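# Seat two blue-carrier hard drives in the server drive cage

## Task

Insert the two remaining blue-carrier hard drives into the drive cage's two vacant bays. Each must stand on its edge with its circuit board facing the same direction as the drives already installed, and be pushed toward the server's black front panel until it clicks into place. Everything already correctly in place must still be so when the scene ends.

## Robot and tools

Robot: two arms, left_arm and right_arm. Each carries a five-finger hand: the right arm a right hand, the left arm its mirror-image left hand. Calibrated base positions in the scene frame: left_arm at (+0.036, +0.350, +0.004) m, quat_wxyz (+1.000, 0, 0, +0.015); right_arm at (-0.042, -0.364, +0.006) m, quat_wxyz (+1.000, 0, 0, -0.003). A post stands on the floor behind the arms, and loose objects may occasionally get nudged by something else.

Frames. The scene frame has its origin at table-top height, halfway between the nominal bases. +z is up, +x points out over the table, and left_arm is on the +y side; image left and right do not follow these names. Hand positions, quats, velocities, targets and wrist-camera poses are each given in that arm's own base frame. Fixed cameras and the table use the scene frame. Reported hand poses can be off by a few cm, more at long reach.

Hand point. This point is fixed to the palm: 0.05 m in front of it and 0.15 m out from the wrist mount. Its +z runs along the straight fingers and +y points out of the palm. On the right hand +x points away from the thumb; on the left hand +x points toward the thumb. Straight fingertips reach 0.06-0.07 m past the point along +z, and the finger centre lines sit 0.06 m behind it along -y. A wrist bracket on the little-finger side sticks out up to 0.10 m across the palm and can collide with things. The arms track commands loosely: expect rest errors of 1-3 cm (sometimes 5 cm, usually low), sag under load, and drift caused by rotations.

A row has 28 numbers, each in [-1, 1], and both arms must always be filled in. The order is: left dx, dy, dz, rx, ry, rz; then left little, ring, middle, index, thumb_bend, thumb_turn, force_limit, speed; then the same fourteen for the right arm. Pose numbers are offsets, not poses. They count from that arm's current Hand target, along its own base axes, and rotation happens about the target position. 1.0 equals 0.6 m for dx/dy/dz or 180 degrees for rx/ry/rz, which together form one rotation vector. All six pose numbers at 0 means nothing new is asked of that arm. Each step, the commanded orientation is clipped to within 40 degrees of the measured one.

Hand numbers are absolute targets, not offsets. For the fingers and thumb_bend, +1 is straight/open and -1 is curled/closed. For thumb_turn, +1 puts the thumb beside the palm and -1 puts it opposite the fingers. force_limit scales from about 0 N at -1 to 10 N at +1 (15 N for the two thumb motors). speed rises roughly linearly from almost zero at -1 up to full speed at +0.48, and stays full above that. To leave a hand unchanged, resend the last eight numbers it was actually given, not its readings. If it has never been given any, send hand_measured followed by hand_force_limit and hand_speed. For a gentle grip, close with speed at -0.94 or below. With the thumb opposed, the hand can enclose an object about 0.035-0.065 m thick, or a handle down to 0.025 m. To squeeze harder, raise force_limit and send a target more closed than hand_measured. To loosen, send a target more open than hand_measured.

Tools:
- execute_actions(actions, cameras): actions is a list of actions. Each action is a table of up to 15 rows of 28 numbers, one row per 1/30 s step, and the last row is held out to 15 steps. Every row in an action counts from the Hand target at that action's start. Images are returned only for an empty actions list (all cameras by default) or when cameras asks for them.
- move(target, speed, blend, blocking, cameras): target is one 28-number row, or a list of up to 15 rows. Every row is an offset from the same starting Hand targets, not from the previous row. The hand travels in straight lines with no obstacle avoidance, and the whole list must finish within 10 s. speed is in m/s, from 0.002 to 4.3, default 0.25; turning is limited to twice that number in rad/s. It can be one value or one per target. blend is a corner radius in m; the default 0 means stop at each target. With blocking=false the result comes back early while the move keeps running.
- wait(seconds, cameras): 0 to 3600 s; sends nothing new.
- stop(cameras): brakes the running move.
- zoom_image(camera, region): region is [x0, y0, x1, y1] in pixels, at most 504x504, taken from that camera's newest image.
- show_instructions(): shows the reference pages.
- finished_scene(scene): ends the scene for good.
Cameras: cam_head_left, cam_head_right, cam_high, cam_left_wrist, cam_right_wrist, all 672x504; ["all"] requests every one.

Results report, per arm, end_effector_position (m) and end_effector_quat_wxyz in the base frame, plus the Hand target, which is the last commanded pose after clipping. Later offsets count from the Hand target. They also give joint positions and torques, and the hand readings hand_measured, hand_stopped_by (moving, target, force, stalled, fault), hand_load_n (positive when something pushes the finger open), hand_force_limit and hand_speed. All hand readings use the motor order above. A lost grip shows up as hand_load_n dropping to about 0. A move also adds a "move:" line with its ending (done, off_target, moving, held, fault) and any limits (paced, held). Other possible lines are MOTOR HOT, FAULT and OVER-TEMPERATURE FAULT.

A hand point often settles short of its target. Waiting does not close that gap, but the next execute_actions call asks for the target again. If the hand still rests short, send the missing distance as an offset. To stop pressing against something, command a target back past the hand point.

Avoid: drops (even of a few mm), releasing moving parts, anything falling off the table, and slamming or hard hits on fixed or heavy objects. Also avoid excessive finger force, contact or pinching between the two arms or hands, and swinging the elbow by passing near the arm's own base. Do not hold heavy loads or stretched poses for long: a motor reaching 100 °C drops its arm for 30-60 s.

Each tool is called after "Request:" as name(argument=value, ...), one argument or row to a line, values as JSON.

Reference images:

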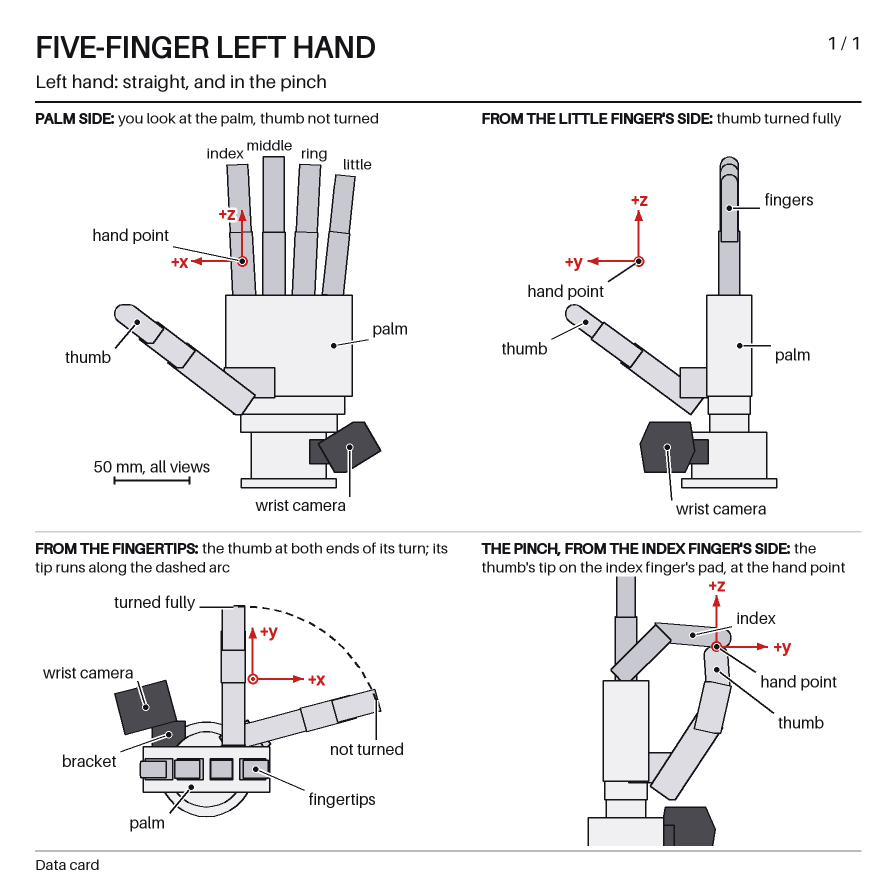

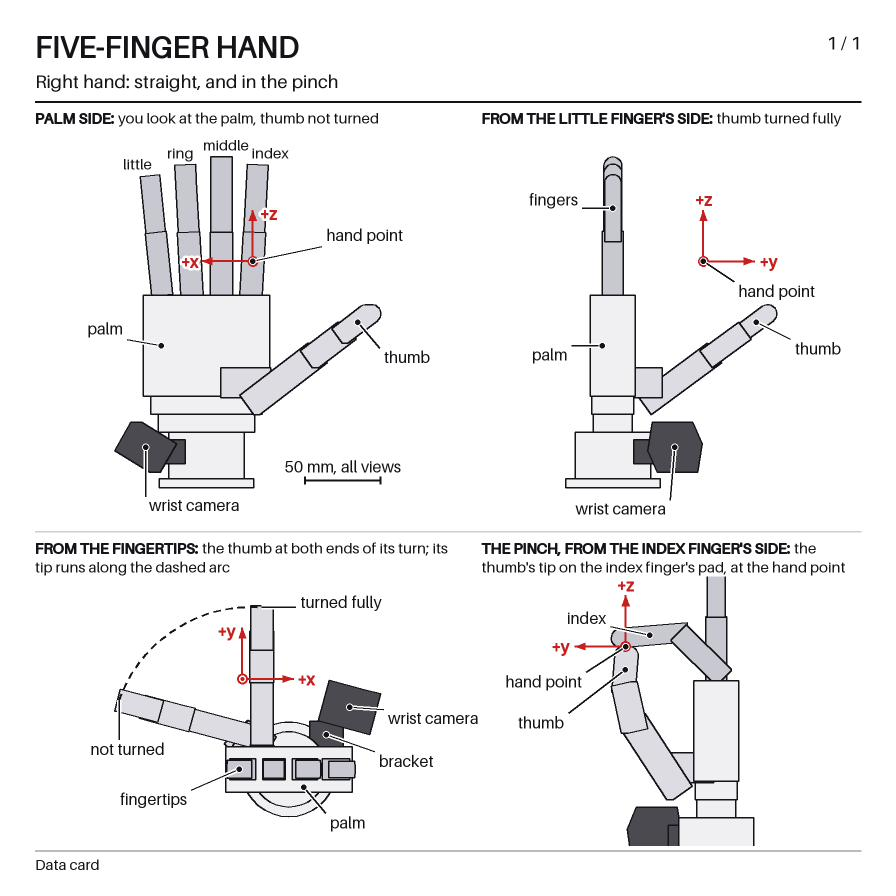

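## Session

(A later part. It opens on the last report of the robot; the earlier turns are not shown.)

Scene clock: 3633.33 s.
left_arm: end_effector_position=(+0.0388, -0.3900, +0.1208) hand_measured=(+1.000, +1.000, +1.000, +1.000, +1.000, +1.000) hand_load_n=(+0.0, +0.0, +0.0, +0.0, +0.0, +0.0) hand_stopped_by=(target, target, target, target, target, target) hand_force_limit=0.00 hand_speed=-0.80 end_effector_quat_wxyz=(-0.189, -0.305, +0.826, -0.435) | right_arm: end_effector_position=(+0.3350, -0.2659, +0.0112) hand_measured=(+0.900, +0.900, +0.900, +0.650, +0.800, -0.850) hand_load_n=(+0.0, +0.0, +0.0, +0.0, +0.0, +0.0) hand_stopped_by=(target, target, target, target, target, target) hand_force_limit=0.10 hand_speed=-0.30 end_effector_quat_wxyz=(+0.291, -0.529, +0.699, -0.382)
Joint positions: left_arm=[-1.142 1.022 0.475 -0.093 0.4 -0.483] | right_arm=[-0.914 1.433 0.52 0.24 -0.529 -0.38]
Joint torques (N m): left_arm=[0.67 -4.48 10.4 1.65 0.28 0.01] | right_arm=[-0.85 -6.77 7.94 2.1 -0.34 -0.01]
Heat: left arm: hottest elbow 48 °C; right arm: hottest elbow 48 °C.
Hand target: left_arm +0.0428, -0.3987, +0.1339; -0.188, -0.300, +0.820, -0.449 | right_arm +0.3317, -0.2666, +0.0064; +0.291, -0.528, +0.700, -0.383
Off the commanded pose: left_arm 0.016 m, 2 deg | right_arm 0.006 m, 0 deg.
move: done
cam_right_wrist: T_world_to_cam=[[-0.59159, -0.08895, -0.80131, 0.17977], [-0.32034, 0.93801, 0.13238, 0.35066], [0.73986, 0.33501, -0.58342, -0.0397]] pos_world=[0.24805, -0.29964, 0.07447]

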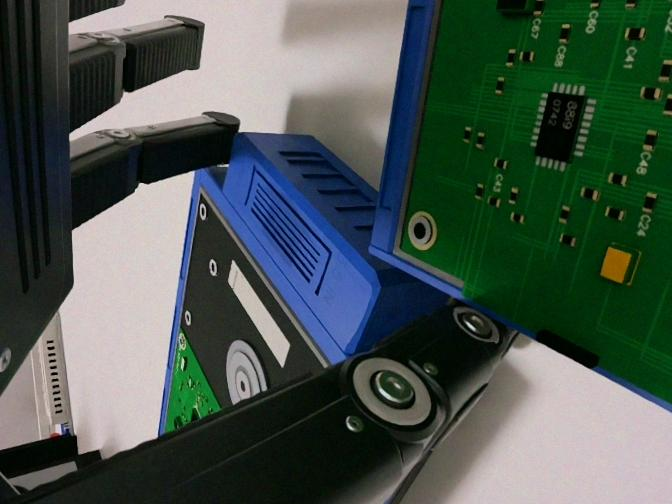

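Request:
execute_actions(
  actions=[
    [[0,0,0,0,0,0,1,1,1,1,1,1,0,-0.8, 0,0,0,0,0,0,0.9,0.9,0.9,0.1,0.3,-0.85,-0.4,-0.92]],
    [[0,0,0,0,0,0,1,1,1,1,1,1,0,-0.8, 0,0,0,0,0,0,0.9,0.9,0.9,0.1,0.3,-0.85,-0.4,-0.92]],
    [[0,0,0,0,0,0,1,1,1,1,1,1,0,-0.8, 0,0,0,0,0,0,0.9,0.9,0.9,0.1,0.3,-0.85,-0.4,-0.92]],
    [[0,0,0,0,0,0,1,1,1,1,1,1,0,-0.8, 0,0,0,0,0,0,0.9,0.9,0.9,0.1,0.3,-0.85,-0.4,-0.92]],
    [[0,0,0,0,0,0,1,1,1,1,1,1,0,-0.8, 0,0,0,0,0,0,0.9,0.9,0.9,0.1,0.3,-0.85,-0.4,-0.92]],
  ],
  cameras=["cam_right_wrist","cam_high"],
)

Scene clock: 3681.43 s.
left_arm: end_effector_position=(+0.0388, -0.3900, +0.1208) hand_measured=(+1.000, +1.000, +1.000, +1.000, +1.000, +1.000) hand_load_n=(+0.0, +0.0, +0.0, +0.0, +0.0, +0.0) hand_stopped_by=(target, target, target, target, target, target) hand_force_limit=0.00 hand_speed=-0.80 end_effector_quat_wxyz=(-0.189, -0.305, +0.826, -0.435) | right_arm: end_effector_position=(+0.3362, -0.2671, +0.0126) hand_measured=(+0.900, +0.900, +0.900, +0.412, +0.660, -0.850) hand_load_n=(+0.0, +0.0, +0.0, +4.0, +4.5, +0.5) hand_stopped_by=(target, target, target, force, force, target) hand_force_limit=-0.40 hand_speed=-0.92 end_effector_quat_wxyz=(+0.292, -0.530, +0.697, -0.386)
Joint positions: left_arm=[-1.142 1.022 0.475 -0.093 0.4 -0.483] | right_arm=[-0.914 1.433 0.52 0.249 -0.531 -0.38]
Joint torques (N m): left_arm=[0.67 -4.54 10.39 1.63 0.28 0.01] | right_arm=[0.03 -7.18 7.75 1.7 -0.29 0]
Motor temperatures (°C): left_arm=[27 31 48 31 30 30] | right_arm=[29 33 47 28 29 30]
Heat: left arm: hottest elbow 48 °C; right arm: hottest elbow 47 °C.
Hand target: left_arm +0.0428, -0.3987, +0.1339; -0.188, -0.300, +0.820, -0.449 | right_arm +0.3317, -0.2666, +0.0064; +0.291, -0.528, +0.700, -0.383
Off the commanded pose: left_arm 0.016 m, 2 deg | right_arm 0.008 m, 1 deg.
Step readings (end_effector_position of left_arm | right_arm):
0: (+0.0388, -0.3900, +0.1208) | (+0.3350, -0.2659, +0.0112)
1: (+0.0388, -0.3900, +0.1208) | (+0.3350, -0.2659, +0.0112)
2: (+0.0388, -0.3900, +0.1208) | (+0.3350, -0.2659, +0.0112)
4: (+0.0388, -0.3900, +0.1208) | (+0.3350, -0.2659, +0.0112)
8: (+0.0388, -0.3900, +0.1208) | (+0.3350, -0.2659, +0.0112)
15: (+0.0388, -0.3900, +0.1208) | (+0.3350, -0.2659, +0.0112)
16: (+0.0388, -0.3900, +0.1208) | (+0.3350, -0.2659, +0.0112)
17: (+0.0388, -0.3900, +0.1208) | (+0.3350, -0.2659, +0.0112)
19: (+0.0388, -0.3900, +0.1208) | (+0.3350, -0.2659, +0.0112)
23: (+0.0388, -0.3900, +0.1208) | (+0.3352, -0.2661, +0.0115)
30: (+0.0388, -0.3900, +0.1208) | (+0.3360, -0.2670, +0.0124)
31: (+0.0388, -0.3900, +0.1208) | (+0.3361, -0.2670, +0.0125)
32: (+0.0388, -0.3900, +0.1208) | (+0.3361, -0.2671, +0.0125)
34: (+0.0388, -0.3900, +0.1208) | (+0.3362, -0.2672, +0.0126)
38: (+0.0388, -0.3900, +0.1208) | (+0.3362, -0.2672, +0.0126)
45: (+0.0388, -0.3900, +0.1208) | (+0.3362, -0.2671, +0.0126)
46: (+0.0388, -0.3900, +0.1208) | (+0.3362, -0.2671, +0.0126)
47: (+0.0388, -0.3900, +0.1208) | (+0.3362, -0.2671, +0.0126)
49: (+0.0388, -0.3900, +0.1208) | (+0.3362, -0.2671, +0.0126)
53: (+0.0388, -0.3900, +0.1208) | (+0.3362, -0.2671, +0.0126)
60: (+0.0388, -0.3900, +0.1208) | (+0.3362, -0.2671, +0.0126)
61: (+0.0388, -0.3900, +0.1208) | (+0.3362, -0.2671, +0.0126)
62: (+0.0388, -0.3900, +0.1208) | (+0.3362, -0.2671, +0.0126)
64: (+0.0388, -0.3900, +0.1208) | (+0.3362, -0.2671, +0.0126)
68: (+0.0388, -0.3900, +0.1208) | (+0.3362, -0.2671, +0.0126)
75: (+0.0388, -0.3900, +0.1208) | (+0.3362, -0.2671, +0.0126)
cam_right_wrist: T_world_to_cam=[[-0.5864, -0.09502, -0.80443, 0.17822], [-0.32226, 0.93849, 0.12406, 0.3529], [0.74316, 0.33198, -0.58095, -0.04134]] pos_world=[0.24895, -0.30054, 0.07557]
Images, in order (width x height): cam_high 672x504, cam_right_wrist 672x504.

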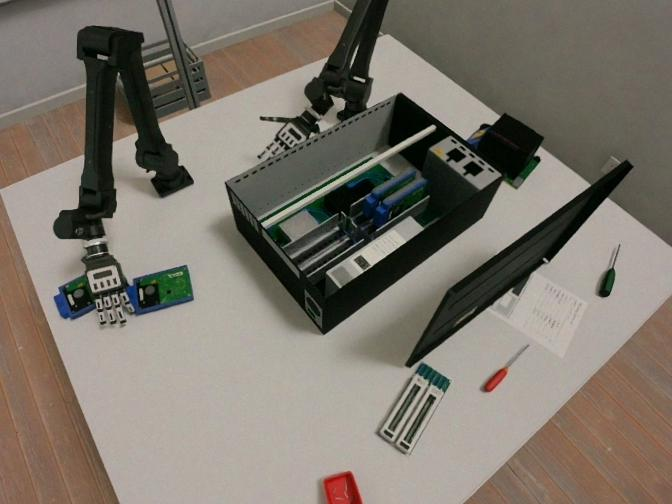

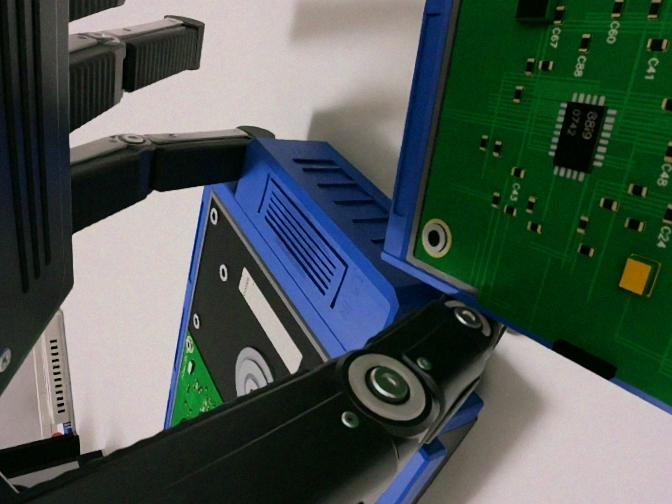

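Request:
execute_actions(
  actions=[
    [[0,0,0,0,0,0,1,1,1,1,1,1,0,-0.8, 0,0,0,0,0,0,0.9,0.9,0.9,0,0.2,-0.85,1,-0.92]],
    [[0,0,0,0,0,0,1,1,1,1,1,1,0,-0.8, 0,0,0,0,0,0,0.9,0.9,0.9,0,0.2,-0.85,1,-0.92]],
    [[0,0,0,0,0,0,1,1,1,1,1,1,0,-0.8, 0,0,0,0,0,0,0.9,0.9,0.9,0,0.2,-0.85,1,-0.92]],
  ],
)

Scene clock: 3700.17 s.
left_arm: end_effector_position=(+0.0388, -0.3900, +0.1208) hand_measured=(+1.000, +1.000, +1.000, +1.000, +1.000, +1.000) hand_load_n=(+0.0, +0.0, +0.0, +0.0, +0.0, +0.0) hand_stopped_by=(target, target, target, target, target, target) hand_force_limit=0.00 hand_speed=-0.80 end_effector_quat_wxyz=(-0.189, -0.305, +0.826, -0.435) | right_arm: end_effector_position=(+0.3364, -0.2672, +0.0128) hand_measured=(+0.900, +0.900, +0.900, +0.370, +0.594, -0.850) hand_load_n=(+0.0, +0.0, +0.0, +11.5, +14.5, +0.0) hand_stopped_by=(target, target, target, force, force, target) hand_force_limit=1.00 hand_speed=-0.92 end_effector_quat_wxyz=(+0.292, -0.530, +0.696, -0.386)
Joint positions: left_arm=[-1.142 1.022 0.475 -0.093 0.4 -0.483] | right_arm=[-0.914 1.433 0.52 0.25 -0.531 -0.38]
Joint torques (N m): left_arm=[0.67 -4.48 10.39 1.63 0.28 0.01] | right_arm=[-0.73 -7.06 7.57 1.61 -0.29 0.02]
Heat: left arm: hottest elbow 48 °C; right arm: hottest elbow 46 °C.
Hand target: left_arm +0.0428, -0.3987, +0.1339; -0.188, -0.300, +0.820, -0.449 | right_arm +0.3317, -0.2666, +0.0064; +0.291, -0.528, +0.700, -0.383
Off the commanded pose: left_arm 0.016 m, 2 deg | right_arm 0.008 m, 1 deg.
Step readings (end_effector_position of left_arm | right_arm):
0: (+0.0388, -0.3900, +0.1208) | (+0.3362, -0.2671, +0.0126)
1: (+0.0388, -0.3900, +0.1208) | (+0.3362, -0.2671, +0.0126)
2: (+0.0388, -0.3900, +0.1208) | (+0.3362, -0.2671, +0.0126)
4: (+0.0388, -0.3900, +0.1208) | (+0.3362, -0.2671, +0.0126)
8: (+0.0388, -0.3900, +0.1208) | (+0.3363, -0.2672, +0.0128)
15: (+0.0388, -0.3900, +0.1208) | (+0.3363, -0.2672, +0.0128)
16: (+0.0388, -0.3900, +0.1208) | (+0.3363, -0.2672, +0.0128)
17: (+0.0388, -0.3900, +0.1208) | (+0.3363, -0.2672, +0.0128)
19: (+0.0388, -0.3900, +0.1208) | (+0.3363, -0.2672, +0.0128)
23: (+0.0388, -0.3900, +0.1208) | (+0.3364, -0.2672, +0.0128)
30: (+0.0388, -0.3900, +0.1208) | (+0.3364, -0.2672, +0.0128)
31: (+0.0388, -0.3900, +0.1208) | (+0.3364, -0.2672, +0.0128)
32: (+0.0388, -0.3900, +0.1208) | (+0.3364, -0.2672, +0.0128)
34: (+0.0388, -0.3900, +0.1208) | (+0.3364, -0.2672, +0.0128)
38: (+0.0388, -0.3900, +0.1208) | (+0.3364, -0.2672, +0.0128)
45: (+0.0388, -0.3900, +0.1208) | (+0.3364, -0.2672, +0.0128)

Request:
move(
  target=[
    [0,0,0,0,0,0,1,1,1,1,1,1,0,-0.8, 0.0105,0.0087,0.0977,-0.0534,0.0153,0,0.9,0.9,0.9,0,0.2,-0.85,1,-0.92],
    [0,0,0,0,0,0,1,1,1,1,1,1,0,-0.8, 0.1072,0.0067,0.0977,-0.0494,0.0263,-0.133,0.9,0.9,0.9,0,0.2,-0.85,1,-0.92],
  ],
  speed=0.04,
  cameras=["cam_right_wrist","cam_high"],
)

Request:
zoom_image(
  camera="cam_high",
  region=[40, 220, 240, 350],
)

Scene clock: 3738.20 s.
left_arm: end_effector_position=(+0.0388, -0.3900, +0.1208) hand_measured=(+1.000, +1.000, +1.000, +1.000, +1.000, +1.000) hand_load_n=(+0.0, -0.5, +0.0, +0.0, +0.0, -0.5) hand_stopped_by=(target, target, target, target, target, target) hand_force_limit=0.00 hand_speed=-0.80 end_effector_quat_wxyz=(-0.189, -0.305, +0.826, -0.435) | right_arm: end_effector_position=(+0.3532, -0.2411, +0.0252) hand_measured=(+0.900, +0.900, +0.900, +0.370, +0.594, -0.850) hand_load_n=(+0.0, +0.0, +0.0, +9.0, +12.0, -3.0) hand_stopped_by=(target, target, target, force, force, target) hand_force_limit=1.00 hand_speed=-0.92 end_effector_quat_wxyz=(+0.106, -0.434, +0.787, -0.427)
Joint positions: left_arm=[-1.142 1.022 0.475 -0.093 0.4 -0.483] | right_arm=[-0.562 1.304 0.516 0.111 0.205 -0.097]
Joint torques (N m): left_arm=[0.73 -4.48 10.39 1.63 0.28 0.01] | right_arm=[1.44 -6.71 16.99 2.07 0.28 0.32]
Heat: left arm: hottest elbow 48 °C; right arm: hottest elbow 46 °C.
Hand target: left_arm +0.0428, -0.3987, +0.1339; -0.188, -0.300, +0.820, -0.449 | right_arm +0.3960, -0.2626, +0.0652; +0.135, -0.407, +0.774, -0.466
Off the commanded pose: left_arm 0.016 m, 2 deg | right_arm 0.062 m, 6 deg.
move: off_target (right_arm)
cam_right_wrist: T_world_to_cam=[[-0.73693, 0.0775, -0.67151, 0.29219], [0.08569, 0.9961, 0.02093, 0.20474], [0.67051, -0.04212, -0.7407, -0.11575]] pos_world=[0.27539, -0.23146, 0.10619]
Images, in order (width x height): cam_high 672x504, cam_right_wrist 672x504.

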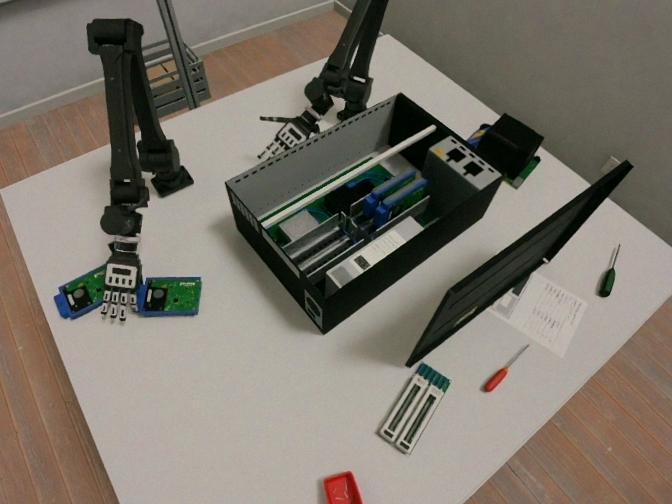

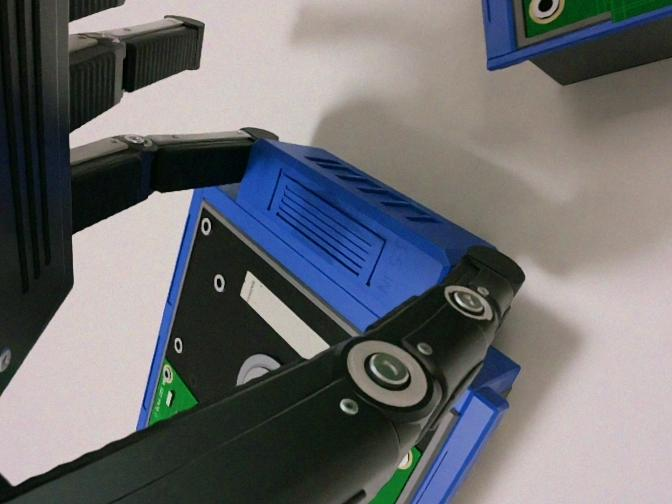

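Scaled by 2.520 from the camera's image (finer frame: 960x720).

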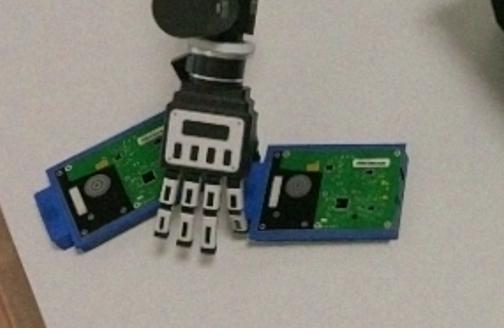

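Request:
execute_actions(
  actions=[
    [[0,0,0,0,0,0,1,1,1,1,1,1,0,-0.8, 0,0,0,0,0,0,0.9,0.9,0.9,0,0.2,-0.85,1,-0.92]],
    [[0,0,0,0,0,0,1,1,1,1,1,1,0,-0.8, 0,0,0,0,0,0,0.9,0.9,0.9,0,0.2,-0.85,1,-0.92]],
  ],
)

Scene clock: 3750.70 s.
left_arm: end_effector_position=(+0.0388, -0.3900, +0.1208) hand_measured=(+1.000, +1.000, +1.000, +1.000, +1.000, +1.000) hand_load_n=(+0.0, +0.0, +0.0, +0.0, +0.0, +0.0) hand_stopped_by=(target, target, target, target, target, target) hand_force_limit=0.00 hand_speed=-0.80 end_effector_quat_wxyz=(-0.189, -0.305, +0.826, -0.435) | right_arm: end_effector_position=(+0.3532, -0.2410, +0.0249) hand_measured=(+0.900, +0.900, +0.900, +0.370, +0.594, -0.850) hand_load_n=(+0.0, +0.0, +0.0, +9.0, +11.5, -2.5) hand_stopped_by=(target, target, target, force, force, target) hand_force_limit=1.00 hand_speed=-0.92 end_effector_quat_wxyz=(+0.106, -0.433, +0.787, -0.426)
Joint positions: left_arm=[-1.142 1.022 0.475 -0.093 0.4 -0.483] | right_arm=[-0.562 1.304 0.516 0.111 0.205 -0.097]
Joint torques (N m): left_arm=[0.73 -4.48 10.37 1.63 0.28 0.01] | right_arm=[0.73 -7.12 17.07 2.18 0.37 0.33]
Heat: left arm: hottest elbow 48 °C; right arm: hottest elbow 48 °C.
Hand target: left_arm +0.0428, -0.3987, +0.1339; -0.188, -0.300, +0.820, -0.449 | right_arm +0.3961, -0.2625, +0.0651; +0.135, -0.407, +0.774, -0.465
Off the commanded pose: left_arm 0.016 m, 2 deg | right_arm 0.063 m, 6 deg.
Step readings (end_effector_position of left_arm | right_arm):
0: (+0.0388, -0.3900, +0.1208) | (+0.3532, -0.2410, +0.0249)
1: (+0.0388, -0.3900, +0.1208) | (+0.3532, -0.2410, +0.0249)
2: (+0.0388, -0.3900, +0.1208) | (+0.3532, -0.2410, +0.0249)
4: (+0.0388, -0.3900, +0.1208) | (+0.3532, -0.2410, +0.0249)
8: (+0.0388, -0.3900, +0.1208) | (+0.3532, -0.2410, +0.0249)
15: (+0.0388, -0.3900, +0.1208) | (+0.3532, -0.2410, +0.0249)
16: (+0.0388, -0.3900, +0.1208) | (+0.3532, -0.2410, +0.0249)
17: (+0.0388, -0.3900, +0.1208) | (+0.3532, -0.2410, +0.0249)
19: (+0.0388, -0.3900, +0.1208) | (+0.3532, -0.2410, +0.0249)
23: (+0.0388, -0.3900, +0.1208) | (+0.3532, -0.2410, +0.0249)
30: (+0.0388, -0.3900, +0.1208) | (+0.3532, -0.2410, +0.0249)

Request:
move(
  target=[
    [0,0,0,0,0,0,1,1,1,1,1,1,0,-0.8, -0.0317,0.0777,0.1033,-0.0876,0.0684,0,0.9,0.9,0.9,0,0.2,-0.85,1,-0.92],
    [0,0,0,0,0,0,1,1,1,1,1,1,0,-0.8, 0.036,0.1642,0.1783,-0.2189,0.1711,0,0.9,0.9,0.9,0,0.2,-0.85,1,-0.92],
  ],
  speed=0.04,
  blend=0.01,
  cameras=["cam_right_wrist","cam_high","cam_head_right"],
)

Request:
zoom_image(
  camera="cam_high",
  region=[80, 200, 240, 320],
)

Scene clock: 3792.47 s.
left_arm: end_effector_position=(+0.0388, -0.3900, +0.1208) hand_measured=(+1.000, +1.000, +1.000, +1.000, +1.000, +1.000) hand_load_n=(+0.0, +0.0, +0.0, +0.0, +0.0, +0.0) hand_stopped_by=(target, target, target, target, target, target) hand_force_limit=0.00 hand_speed=-0.80 end_effector_quat_wxyz=(-0.189, -0.305, +0.826, -0.435) | right_arm: end_effector_position=(+0.3811, -0.1708, +0.1309) hand_measured=(+0.900, +0.900, +0.900, +0.370, +0.594, -0.850) hand_load_n=(+0.0, +0.0, +0.0, +9.5, +12.0, +0.0) hand_stopped_by=(target, target, target, force, force, target) hand_force_limit=1.00 hand_speed=-0.92 end_effector_quat_wxyz=(-0.202, -0.546, +0.603, -0.545)
Joint positions: left_arm=[-1.142 1.022 0.475 -0.093 0.4 -0.483] | right_arm=[-0.005 1.303 0.696 -0.13 1.069 -0.418]
Joint torques (N m): left_arm=[0.73 -4.48 10.39 1.63 0.28 0.01] | right_arm=[1.38 -8.29 17.25 1.58 0.99 -0.29]
Motor temperatures (°C): left_arm=[27 31 48 31 30 30] | right_arm=[29 33 54 28 29 30]
Heat: left arm: hottest elbow 48 °C; right arm: hottest elbow 54 °C.
Hand target: left_arm +0.0428, -0.3987, +0.1339; -0.188, -0.300, +0.820, -0.449 | right_arm +0.4119, -0.1714, +0.1658; -0.186, -0.528, +0.603, -0.568 (not the last commanded pose)
Off the commanded pose: left_arm 0.016 m, 2 deg | right_arm 0.055 m, 5 deg.
move: off_target (right_arm; path cut at 10 s); path passed 1 of 2 targets
cam_right_wrist: T_world_to_cam=[[-0.94097, -0.26809, -0.20664, 0.33613], [-0.09724, 0.79885, -0.59362, 0.24658], [0.32421, -0.53849, -0.77776, -0.00125]] pos_world=[0.34067, -0.10754, 0.21486]
Images, in order (width x height): cam_head_right 672x504, cam_high 672x504, cam_right_wrist 672x504.

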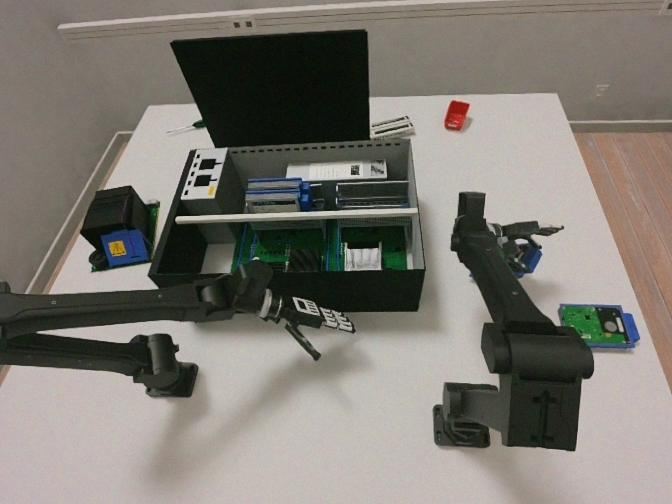

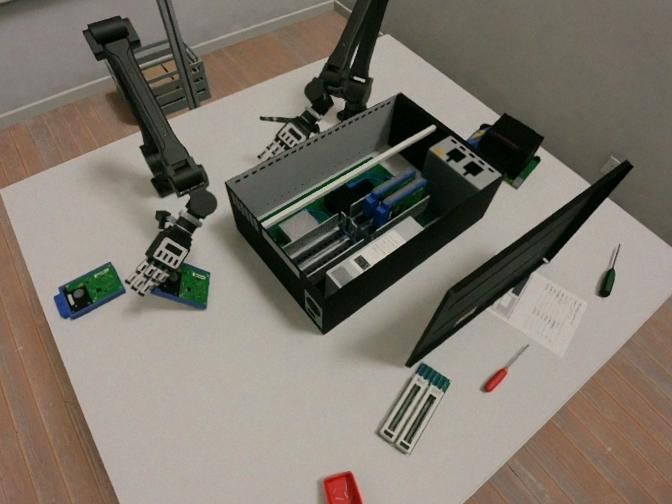

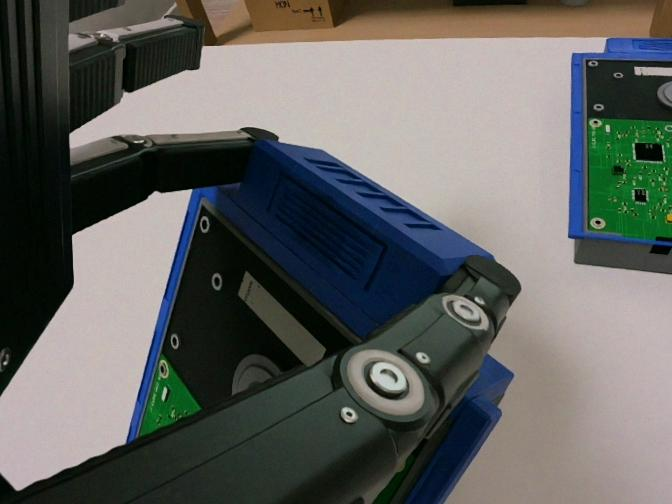

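Scaled by 3.150 from the camera's image (finer frame: 960x720).

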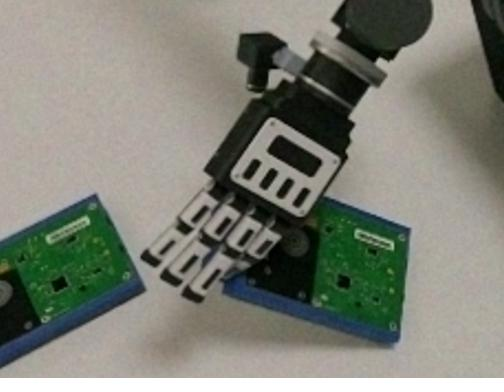

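Request:
move(
  target=[
    [0,0,0,0,0,0,1,1,1,1,1,1,0,-0.8, 0.0195,0.0703,0.012,-0.0818,0.071,0,0.9,0.9,0.9,0,0.2,-0.85,1,-0.92],
    [0,0,0,0,0,0,1,1,1,1,1,1,0,-0.8, 0.0542,0.1253,-0.0013,-0.1447,0.1257,0,0.9,0.9,0.9,0,0.2,-0.85,1,-0.92],
  ],
  speed=0.04,
  blend=0.01,
  cameras=["cam_right_wrist","cam_high","cam_head_right"],
)

Request:
zoom_image(
  camera="cam_high",
  region=[100, 190, 240, 310],
)

Request:
zoom_image(
  camera="cam_head_right",
  region=[420, 190, 620, 340],
)

Scene clock: 3821.93 s.
left_arm: end_effector_position=(+0.0388, -0.3900, +0.1208) hand_measured=(+1.000, +1.000, +1.000, +1.000, +1.000, +1.000) hand_load_n=(+0.0, +0.0, -0.5, +0.0, +0.0, -0.5) hand_stopped_by=(target, target, target, target, target, target) hand_force_limit=0.00 hand_speed=-0.80 end_effector_quat_wxyz=(-0.189, -0.305, +0.826, -0.435) | right_arm: end_effector_position=(+0.4168, -0.1313, +0.1644) hand_measured=(+0.900, +0.900, +0.900, +0.370, +0.594, -0.850) hand_load_n=(+0.0, +0.0, +0.0, +10.0, +11.5, +2.5) hand_stopped_by=(target, target, target, force, force, target) hand_force_limit=1.00 hand_speed=-0.92 end_effector_quat_wxyz=(+0.413, +0.562, -0.455, +0.554)
Joint positions: left_arm=[-1.142 1.022 0.475 -0.093 0.4 -0.483] | right_arm=[0.163 1.582 0.808 0.283 1.474 -1.042]
Joint torques (N m): left_arm=[0.67 -4.48 10.37 1.63 0.28 0.01] | right_arm=[6.53 -7.47 13.83 1.63 1.21 -0.58]
Motor temperatures (°C): left_arm=[27 31 48 31 30 30] | right_arm=[29 33 55 28 30 30]
Heat: left arm: hottest elbow 48 °C; right arm: hottest elbow 55 °C.
Hand target: left_arm +0.0428, -0.3987, +0.1339; -0.188, -0.300, +0.820, -0.449 | right_arm +0.4444, -0.0962, +0.1650; +0.413, +0.573, -0.412, +0.575
Off the commanded pose: left_arm 0.016 m, 2 deg | right_arm 0.045 m, 6 deg.
move: off_target (right_arm)
cam_right_wrist: T_world_to_cam=[[-0.95234, -0.22142, 0.20983, 0.32964], [-0.29762, 0.52347, -0.79837, 0.31945], [0.06694, -0.82277, -0.56442, 0.06935]] pos_world=[0.40436, -0.03717, 0.22501]
Images, in order (width x height): cam_head_right 672x504, cam_high 672x504, cam_right_wrist 672x504.

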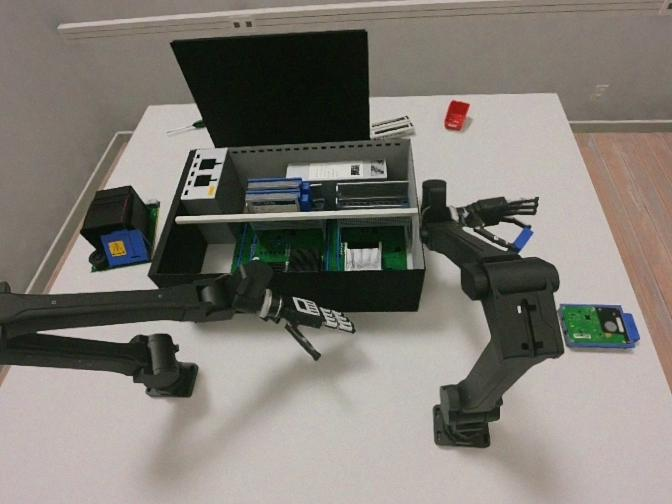

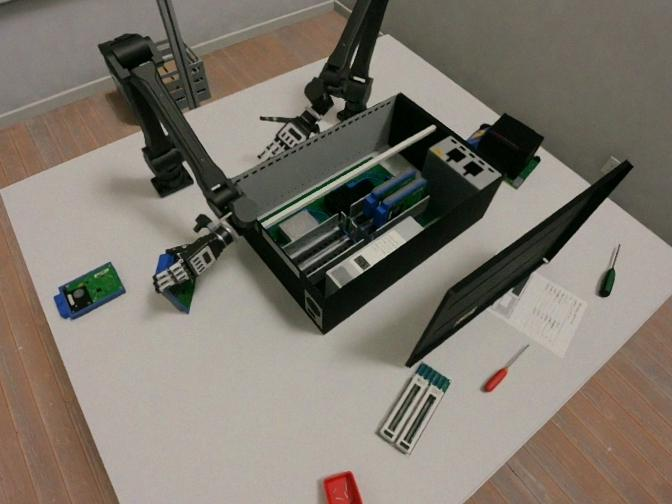

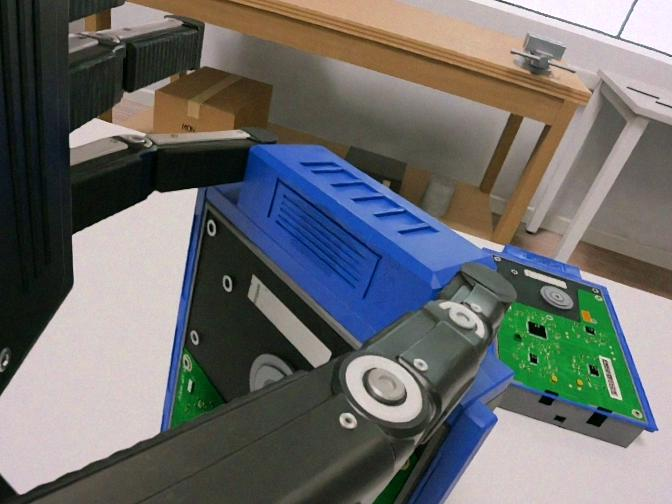

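Scaled by 3.600 from the camera's image (finer frame: 960x720).

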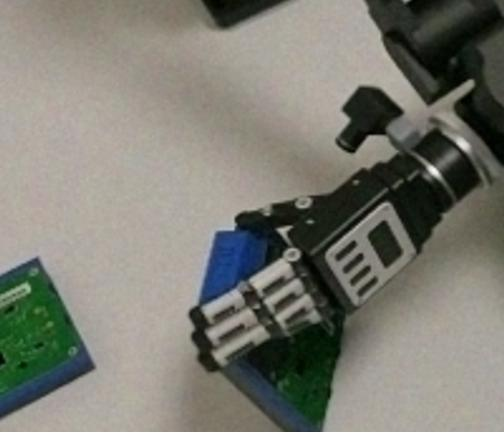

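Scaled by 2.520 from the camera's image (finer frame: 960x720).

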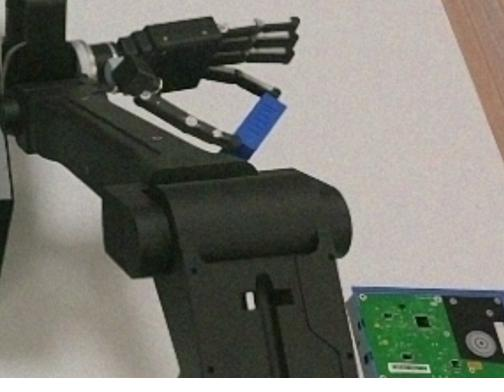

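Request:
move(
  target=[0,0,0,0,0,0,1,1,1,1,1,1,0,-0.8, -0.1133,-0.138,-0.0133,0.1678,-0.1458,0,0.9,0.9,0.9,0,0.2,-0.85,1,-0.92],
  speed=0.05,
  cameras=["cam_right_wrist","cam_high"],
)

Scene clock: 3879.03 s.
left_arm: end_effector_position=(+0.0388, -0.3900, +0.1208) hand_measured=(+1.000, +1.000, +1.000, +1.000, +1.000, +1.000) hand_load_n=(+0.0, +0.0, +0.0, +0.0, +0.0, +0.0) hand_stopped_by=(target, target, target, target, target, target) hand_force_limit=0.00 hand_speed=-0.80 end_effector_quat_wxyz=(-0.189, -0.305, +0.826, -0.435) | right_arm: end_effector_position=(+0.3789, -0.1783, +0.1522) hand_measured=(+0.900, +0.900, +0.900, +0.370, +0.594, -0.850) hand_load_n=(+0.0, +0.0, +0.0, +10.5, +11.0, -1.5) hand_stopped_by=(target, target, target, force, force, target) hand_force_limit=1.00 hand_speed=-0.92 end_effector_quat_wxyz=(-0.156, -0.526, +0.622, -0.558)
Joint positions: left_arm=[-1.142 1.022 0.475 -0.093 0.4 -0.483] | right_arm=[-0.044 1.209 0.682 -0.123 0.999 -0.406]
Joint torques (N m): left_arm=[0.73 -4.48 10.39 1.62 0.28 0.01] | right_arm=[0.73 -8.47 10.26 0.81 0.4 0.27]
Heat: left arm: hottest elbow 48 °C; right arm: hottest elbow 54 °C.
Hand target: left_arm +0.0428, -0.3987, +0.1339; -0.188, -0.300, +0.820, -0.449 | right_arm +0.3764, -0.1791, +0.1570; -0.148, -0.516, +0.629, -0.563
Off the commanded pose: left_arm 0.016 m, 2 deg | right_arm 0.005 m, 2 deg.
move: done
cam_right_wrist: T_world_to_cam=[[-0.91257, -0.26575, -0.31081, 0.34191], [-0.04866, 0.82522, -0.56271, 0.24658], [0.40602, -0.49839, -0.766, -0.01353]] pos_world=[0.32951, -0.11936, 0.23466]
Images, in order (width x height): cam_high 672x504, cam_right_wrist 672x504.

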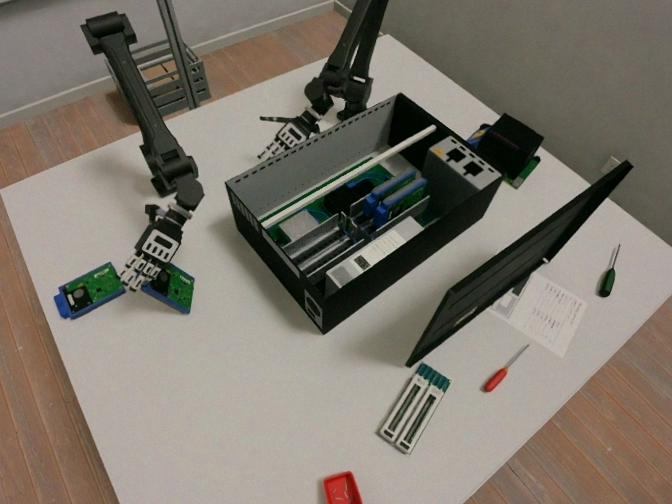

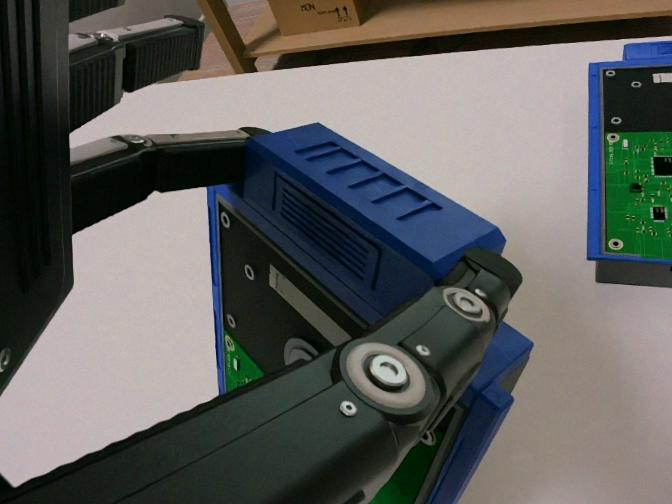

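Request:
zoom_image(
  camera="cam_high",
  region=[100, 200, 220, 320],
)

Request:
zoom_image(
  camera="cam_high",
  region=[140, 260, 210, 330],
)

Scaled by 4.200 from the camera's image (finer frame: 960x720).

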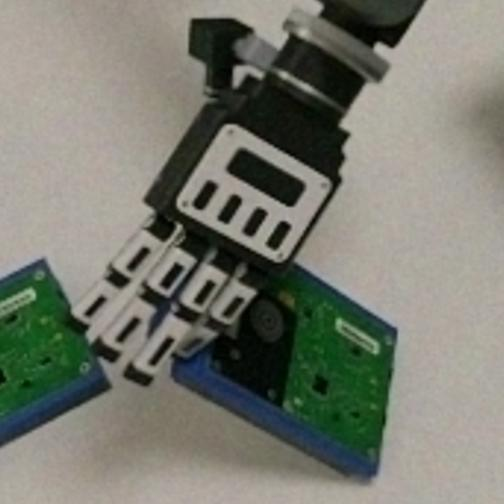

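Scaled by 7.200 from the camera's image (finer frame: 960x720).

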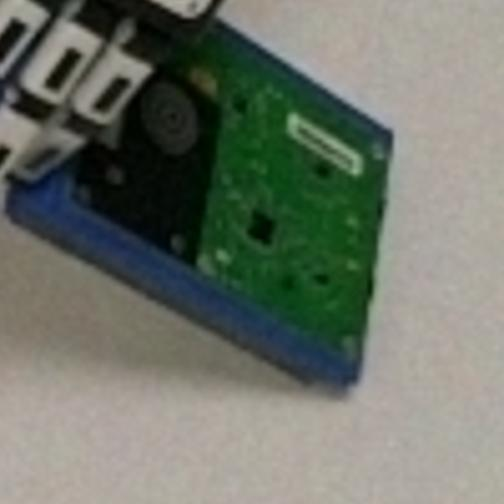

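Request:
move(
  target=[0,0,0,0,0,0,1,1,1,1,1,1,0,-0.8, 0.0883,-0.1467,0.0133,0,0,0,0.9,0.9,0.9,0,0.2,-0.85,1,-0.92],
  speed=0.04,
  cameras=["cam_right_wrist","cam_high"],
)

Request:
zoom_image(
  camera="cam_high",
  region=[100, 230, 220, 350],
)

Scene clock: 3918.53 s.
left_arm: end_effector_position=(+0.0388, -0.3900, +0.1208) hand_measured=(+1.000, +1.000, +1.000, +1.000, +1.000, +1.000) hand_load_n=(+0.0, +0.0, +0.0, +0.0, +0.0, +0.0) hand_stopped_by=(target, target, target, target, target, target) hand_force_limit=0.00 hand_speed=-0.80 end_effector_quat_wxyz=(-0.189, -0.305, +0.826, -0.435) | right_arm: end_effector_position=(+0.3951, -0.2502, +0.1219) hand_measured=(+0.900, +0.900, +0.900, +0.370, +0.594, -0.850) hand_load_n=(+0.0, +0.0, +0.0, +9.0, +12.0, +0.0) hand_stopped_by=(target, target, target, force, force, target) hand_force_limit=1.00 hand_speed=-0.92 end_effector_quat_wxyz=(-0.165, -0.545, +0.632, -0.526)
Joint positions: left_arm=[-1.142 1.022 0.475 -0.093 0.4 -0.483] | right_arm=[-0.249 1.349 0.732 0.008 0.815 -0.546]
Joint torques (N m): left_arm=[0.67 -4.48 10.39 1.62 0.28 0.01] | right_arm=[-0.09 -9.52 18.13 2.22 0.52 -0.28]
Heat: left arm: hottest elbow 48 °C; right arm: hottest elbow 53 °C.
Hand target: left_arm +0.0428, -0.3987, +0.1339; -0.188, -0.300, +0.820, -0.449 | right_arm +0.4295, -0.2670, +0.1650; -0.148, -0.516, +0.629, -0.563
Off the commanded pose: left_arm 0.016 m, 2 deg | right_arm 0.058 m, 6 deg.
move: off_target (right_arm)
cam_right_wrist: T_world_to_cam=[[-0.93222, -0.24659, -0.26489, 0.33518], [-0.07797, 0.8516, -0.51837, 0.3025], [0.3534, -0.46257, -0.8131, -0.04378]] pos_world=[0.35152, -0.1952, 0.20999]
Images, in order (width x height): cam_high 672x504, cam_right_wrist 672x504.

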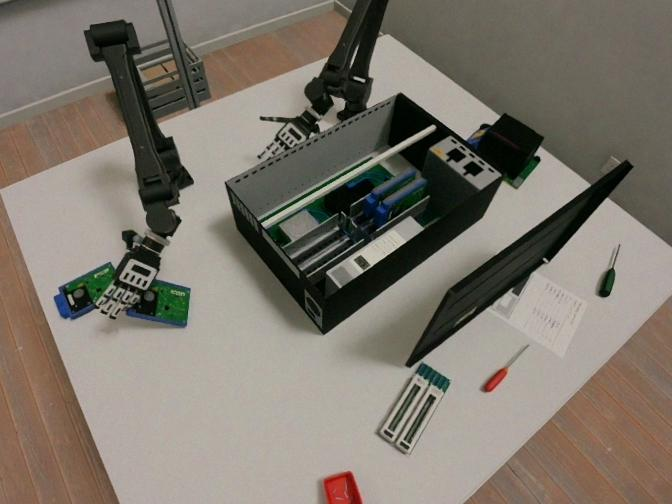

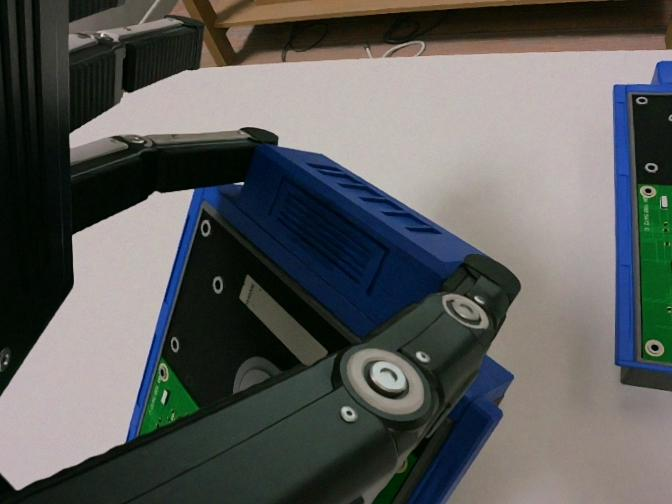

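Scaled by 4.200 from the camera's image (finer frame: 960x720).

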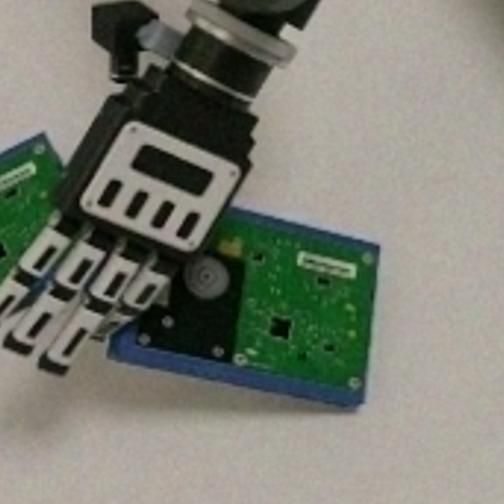

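Request:
move(
  target=[0,0,0,0,0,0,1,1,1,1,1,1,0,-0.8, 0.0167,-0.1,0.0333,0,0,0,0.9,0.9,0.9,0,0.2,-0.85,1,-0.92],
  speed=0.04,
  cameras=["cam_high"],
)

Request:
zoom_image(
  camera="cam_high",
  region=[100, 230, 220, 350],
)

Scene clock: 3948.80 s.
left_arm: end_effector_position=(+0.0388, -0.3900, +0.1208) hand_measured=(+1.000, +1.000, +1.000, +1.000, +1.000, +1.000) hand_load_n=(+0.0, +0.0, +0.5, -0.5, +0.0, -0.5) hand_stopped_by=(target, target, target, target, target, target) hand_force_limit=0.00 hand_speed=-0.80 end_effector_quat_wxyz=(-0.189, -0.305, +0.826, -0.435) | right_arm: end_effector_position=(+0.4214, -0.3141, +0.1587) hand_measured=(+0.900, +0.900, +0.900, +0.370, +0.590, -0.850) hand_load_n=(+0.0, +0.0, +0.0, +0.0, +0.0, +0.0) hand_stopped_by=(target, target, target, force, force, target) hand_force_limit=1.00 hand_speed=-0.92 end_effector_quat_wxyz=(-0.154, -0.532, +0.633, -0.541)
Joint positions: left_arm=[-1.142 1.022 0.475 -0.093 0.4 -0.483] | right_arm=[-0.382 1.396 0.861 0.034 0.703 -0.636]
Joint torques (N m): left_arm=[0.67 -4.54 10.37 1.63 0.28 0.01] | right_arm=[-0.56 -9.05 15.95 1.68 0.32 -0.14]
Motor temperatures (°C): left_arm=[27 31 48 31 30 30] | right_arm=[29 33 56 28 30 30]
Heat: left arm: hottest elbow 48 °C; right arm: hottest elbow 56 °C.
Hand target: left_arm +0.0428, -0.3987, +0.1339; -0.188, -0.300, +0.820, -0.449 | right_arm +0.4395, -0.3271, +0.1850; -0.148, -0.516, +0.629, -0.563
Off the commanded pose: left_arm 0.016 m, 2 deg | right_arm 0.034 m, 3 deg.
move: off_target (right_arm)

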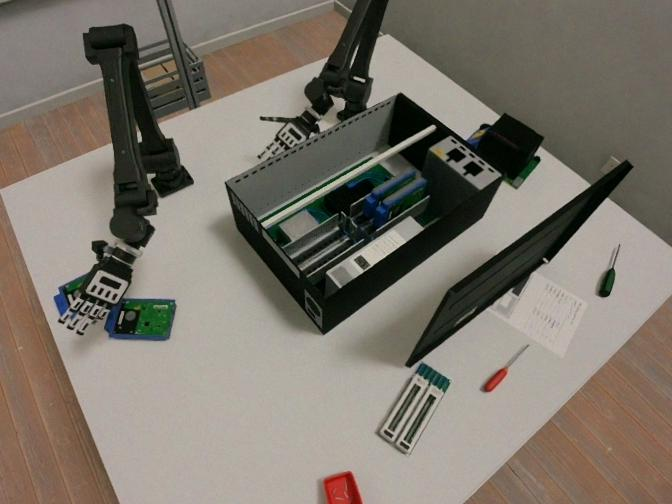

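Scaled by 4.200 from the camera's image (finer frame: 960x720).

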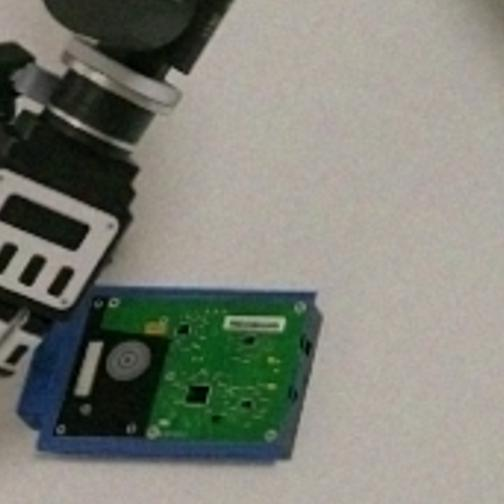

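Request:
move(
  target=[
    [0,0,0,0,0,0,1,1,1,1,1,1,0,-0.8, 0,0,0.0667,0,0,0,0.9,0.9,0.9,0.65,0.8,-0.85,0.1,-0.3],
    [0,0,0,0,0,0,1,1,1,1,1,1,0,-0.8, -0.2108,0.3118,-0.1417,0.2253,-0.163,0.024,1,1,1,1,1,1,0.1,-0.3],
  ],
  speed=0.15,
  cameras=["cam_high","cam_right_wrist","cam_head_right"],
)

Request:
zoom_image(
  camera="cam_high",
  region=[40, 220, 240, 370],
)

Scene clock: 4023.60 s.
left_arm: end_effector_position=(+0.0388, -0.3900, +0.1208) hand_measured=(+1.000, +1.000, +1.000, +1.000, +1.000, +1.000) hand_load_n=(+0.0, +0.0, +0.0, +0.0, +0.0, +0.0) hand_stopped_by=(target, target, target, target, target, target) hand_force_limit=0.00 hand_speed=-0.80 end_effector_quat_wxyz=(-0.189, -0.305, +0.826, -0.435) | right_arm: end_effector_position=(+0.3159, -0.1398, +0.1018) hand_measured=(+1.000, +1.000, +1.000, +1.000, +1.000, +1.000) hand_load_n=(+0.0, +0.0, +0.0, +0.0, +0.0, +0.0) hand_stopped_by=(target, target, target, target, target, target) hand_force_limit=0.10 hand_speed=-0.30 end_effector_quat_wxyz=(+0.217, -0.409, +0.776, -0.429)
Joint positions: left_arm=[-1.142 1.022 0.475 -0.093 0.4 -0.483] | right_arm=[-0.429 0.763 0.378 -0.192 0.158 0.085]
Joint torques (N m): left_arm=[0.67 -4.48 10.4 1.63 0.28 0.01] | right_arm=[0.21 -2.37 10.88 1.44 0.05 0.1]
Motor temperatures (°C): left_arm=[27 31 48 31 30 30] | right_arm=[29 33 58 28 29 30]
Heat: left arm: hottest elbow 48 °C; right arm: hottest elbow 58 °C.
Hand target: left_arm +0.0428, -0.3987, +0.1339; -0.188, -0.300, +0.820, -0.449 | right_arm +0.3129, -0.1400, +0.0999; +0.219, -0.401, +0.780, -0.427
Off the commanded pose: left_arm 0.016 m, 2 deg | right_arm 0.004 m, 1 deg.
move: done
cam_right_wrist: T_world_to_cam=[[-0.5956, 0.09985, -0.79705, 0.27958], [0.0068, 0.99284, 0.1193, 0.11987], [0.80325, 0.06564, -0.59201, -0.07178]] pos_world=[0.22336, -0.14222, 0.16605]
Images, in order (width x height): cam_head_right 672x504, cam_high 672x504, cam_right_wrist 672x504.

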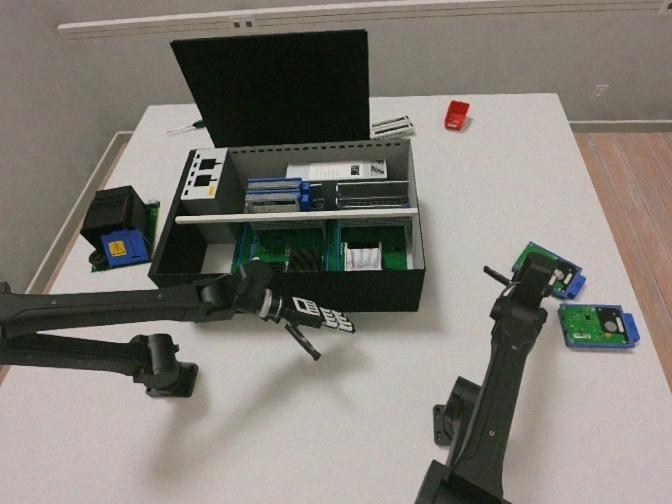

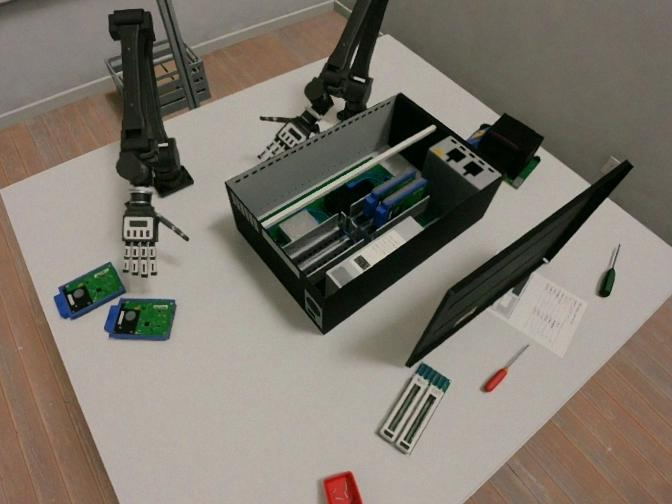

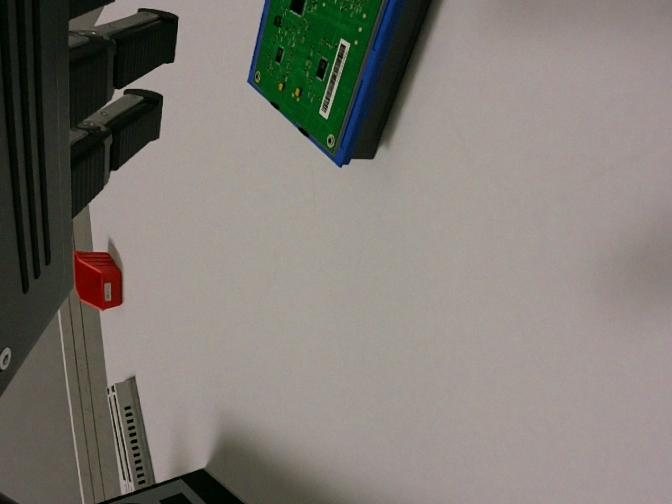

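Scaled by 2.520 from the camera's image (finer frame: 960x720).

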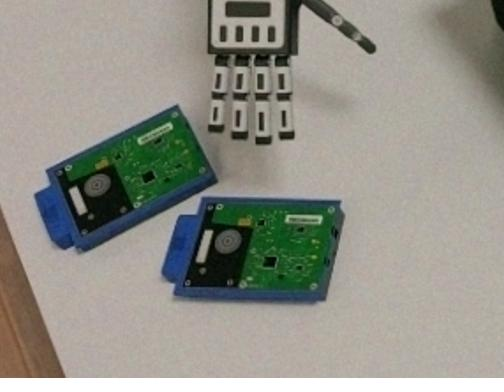

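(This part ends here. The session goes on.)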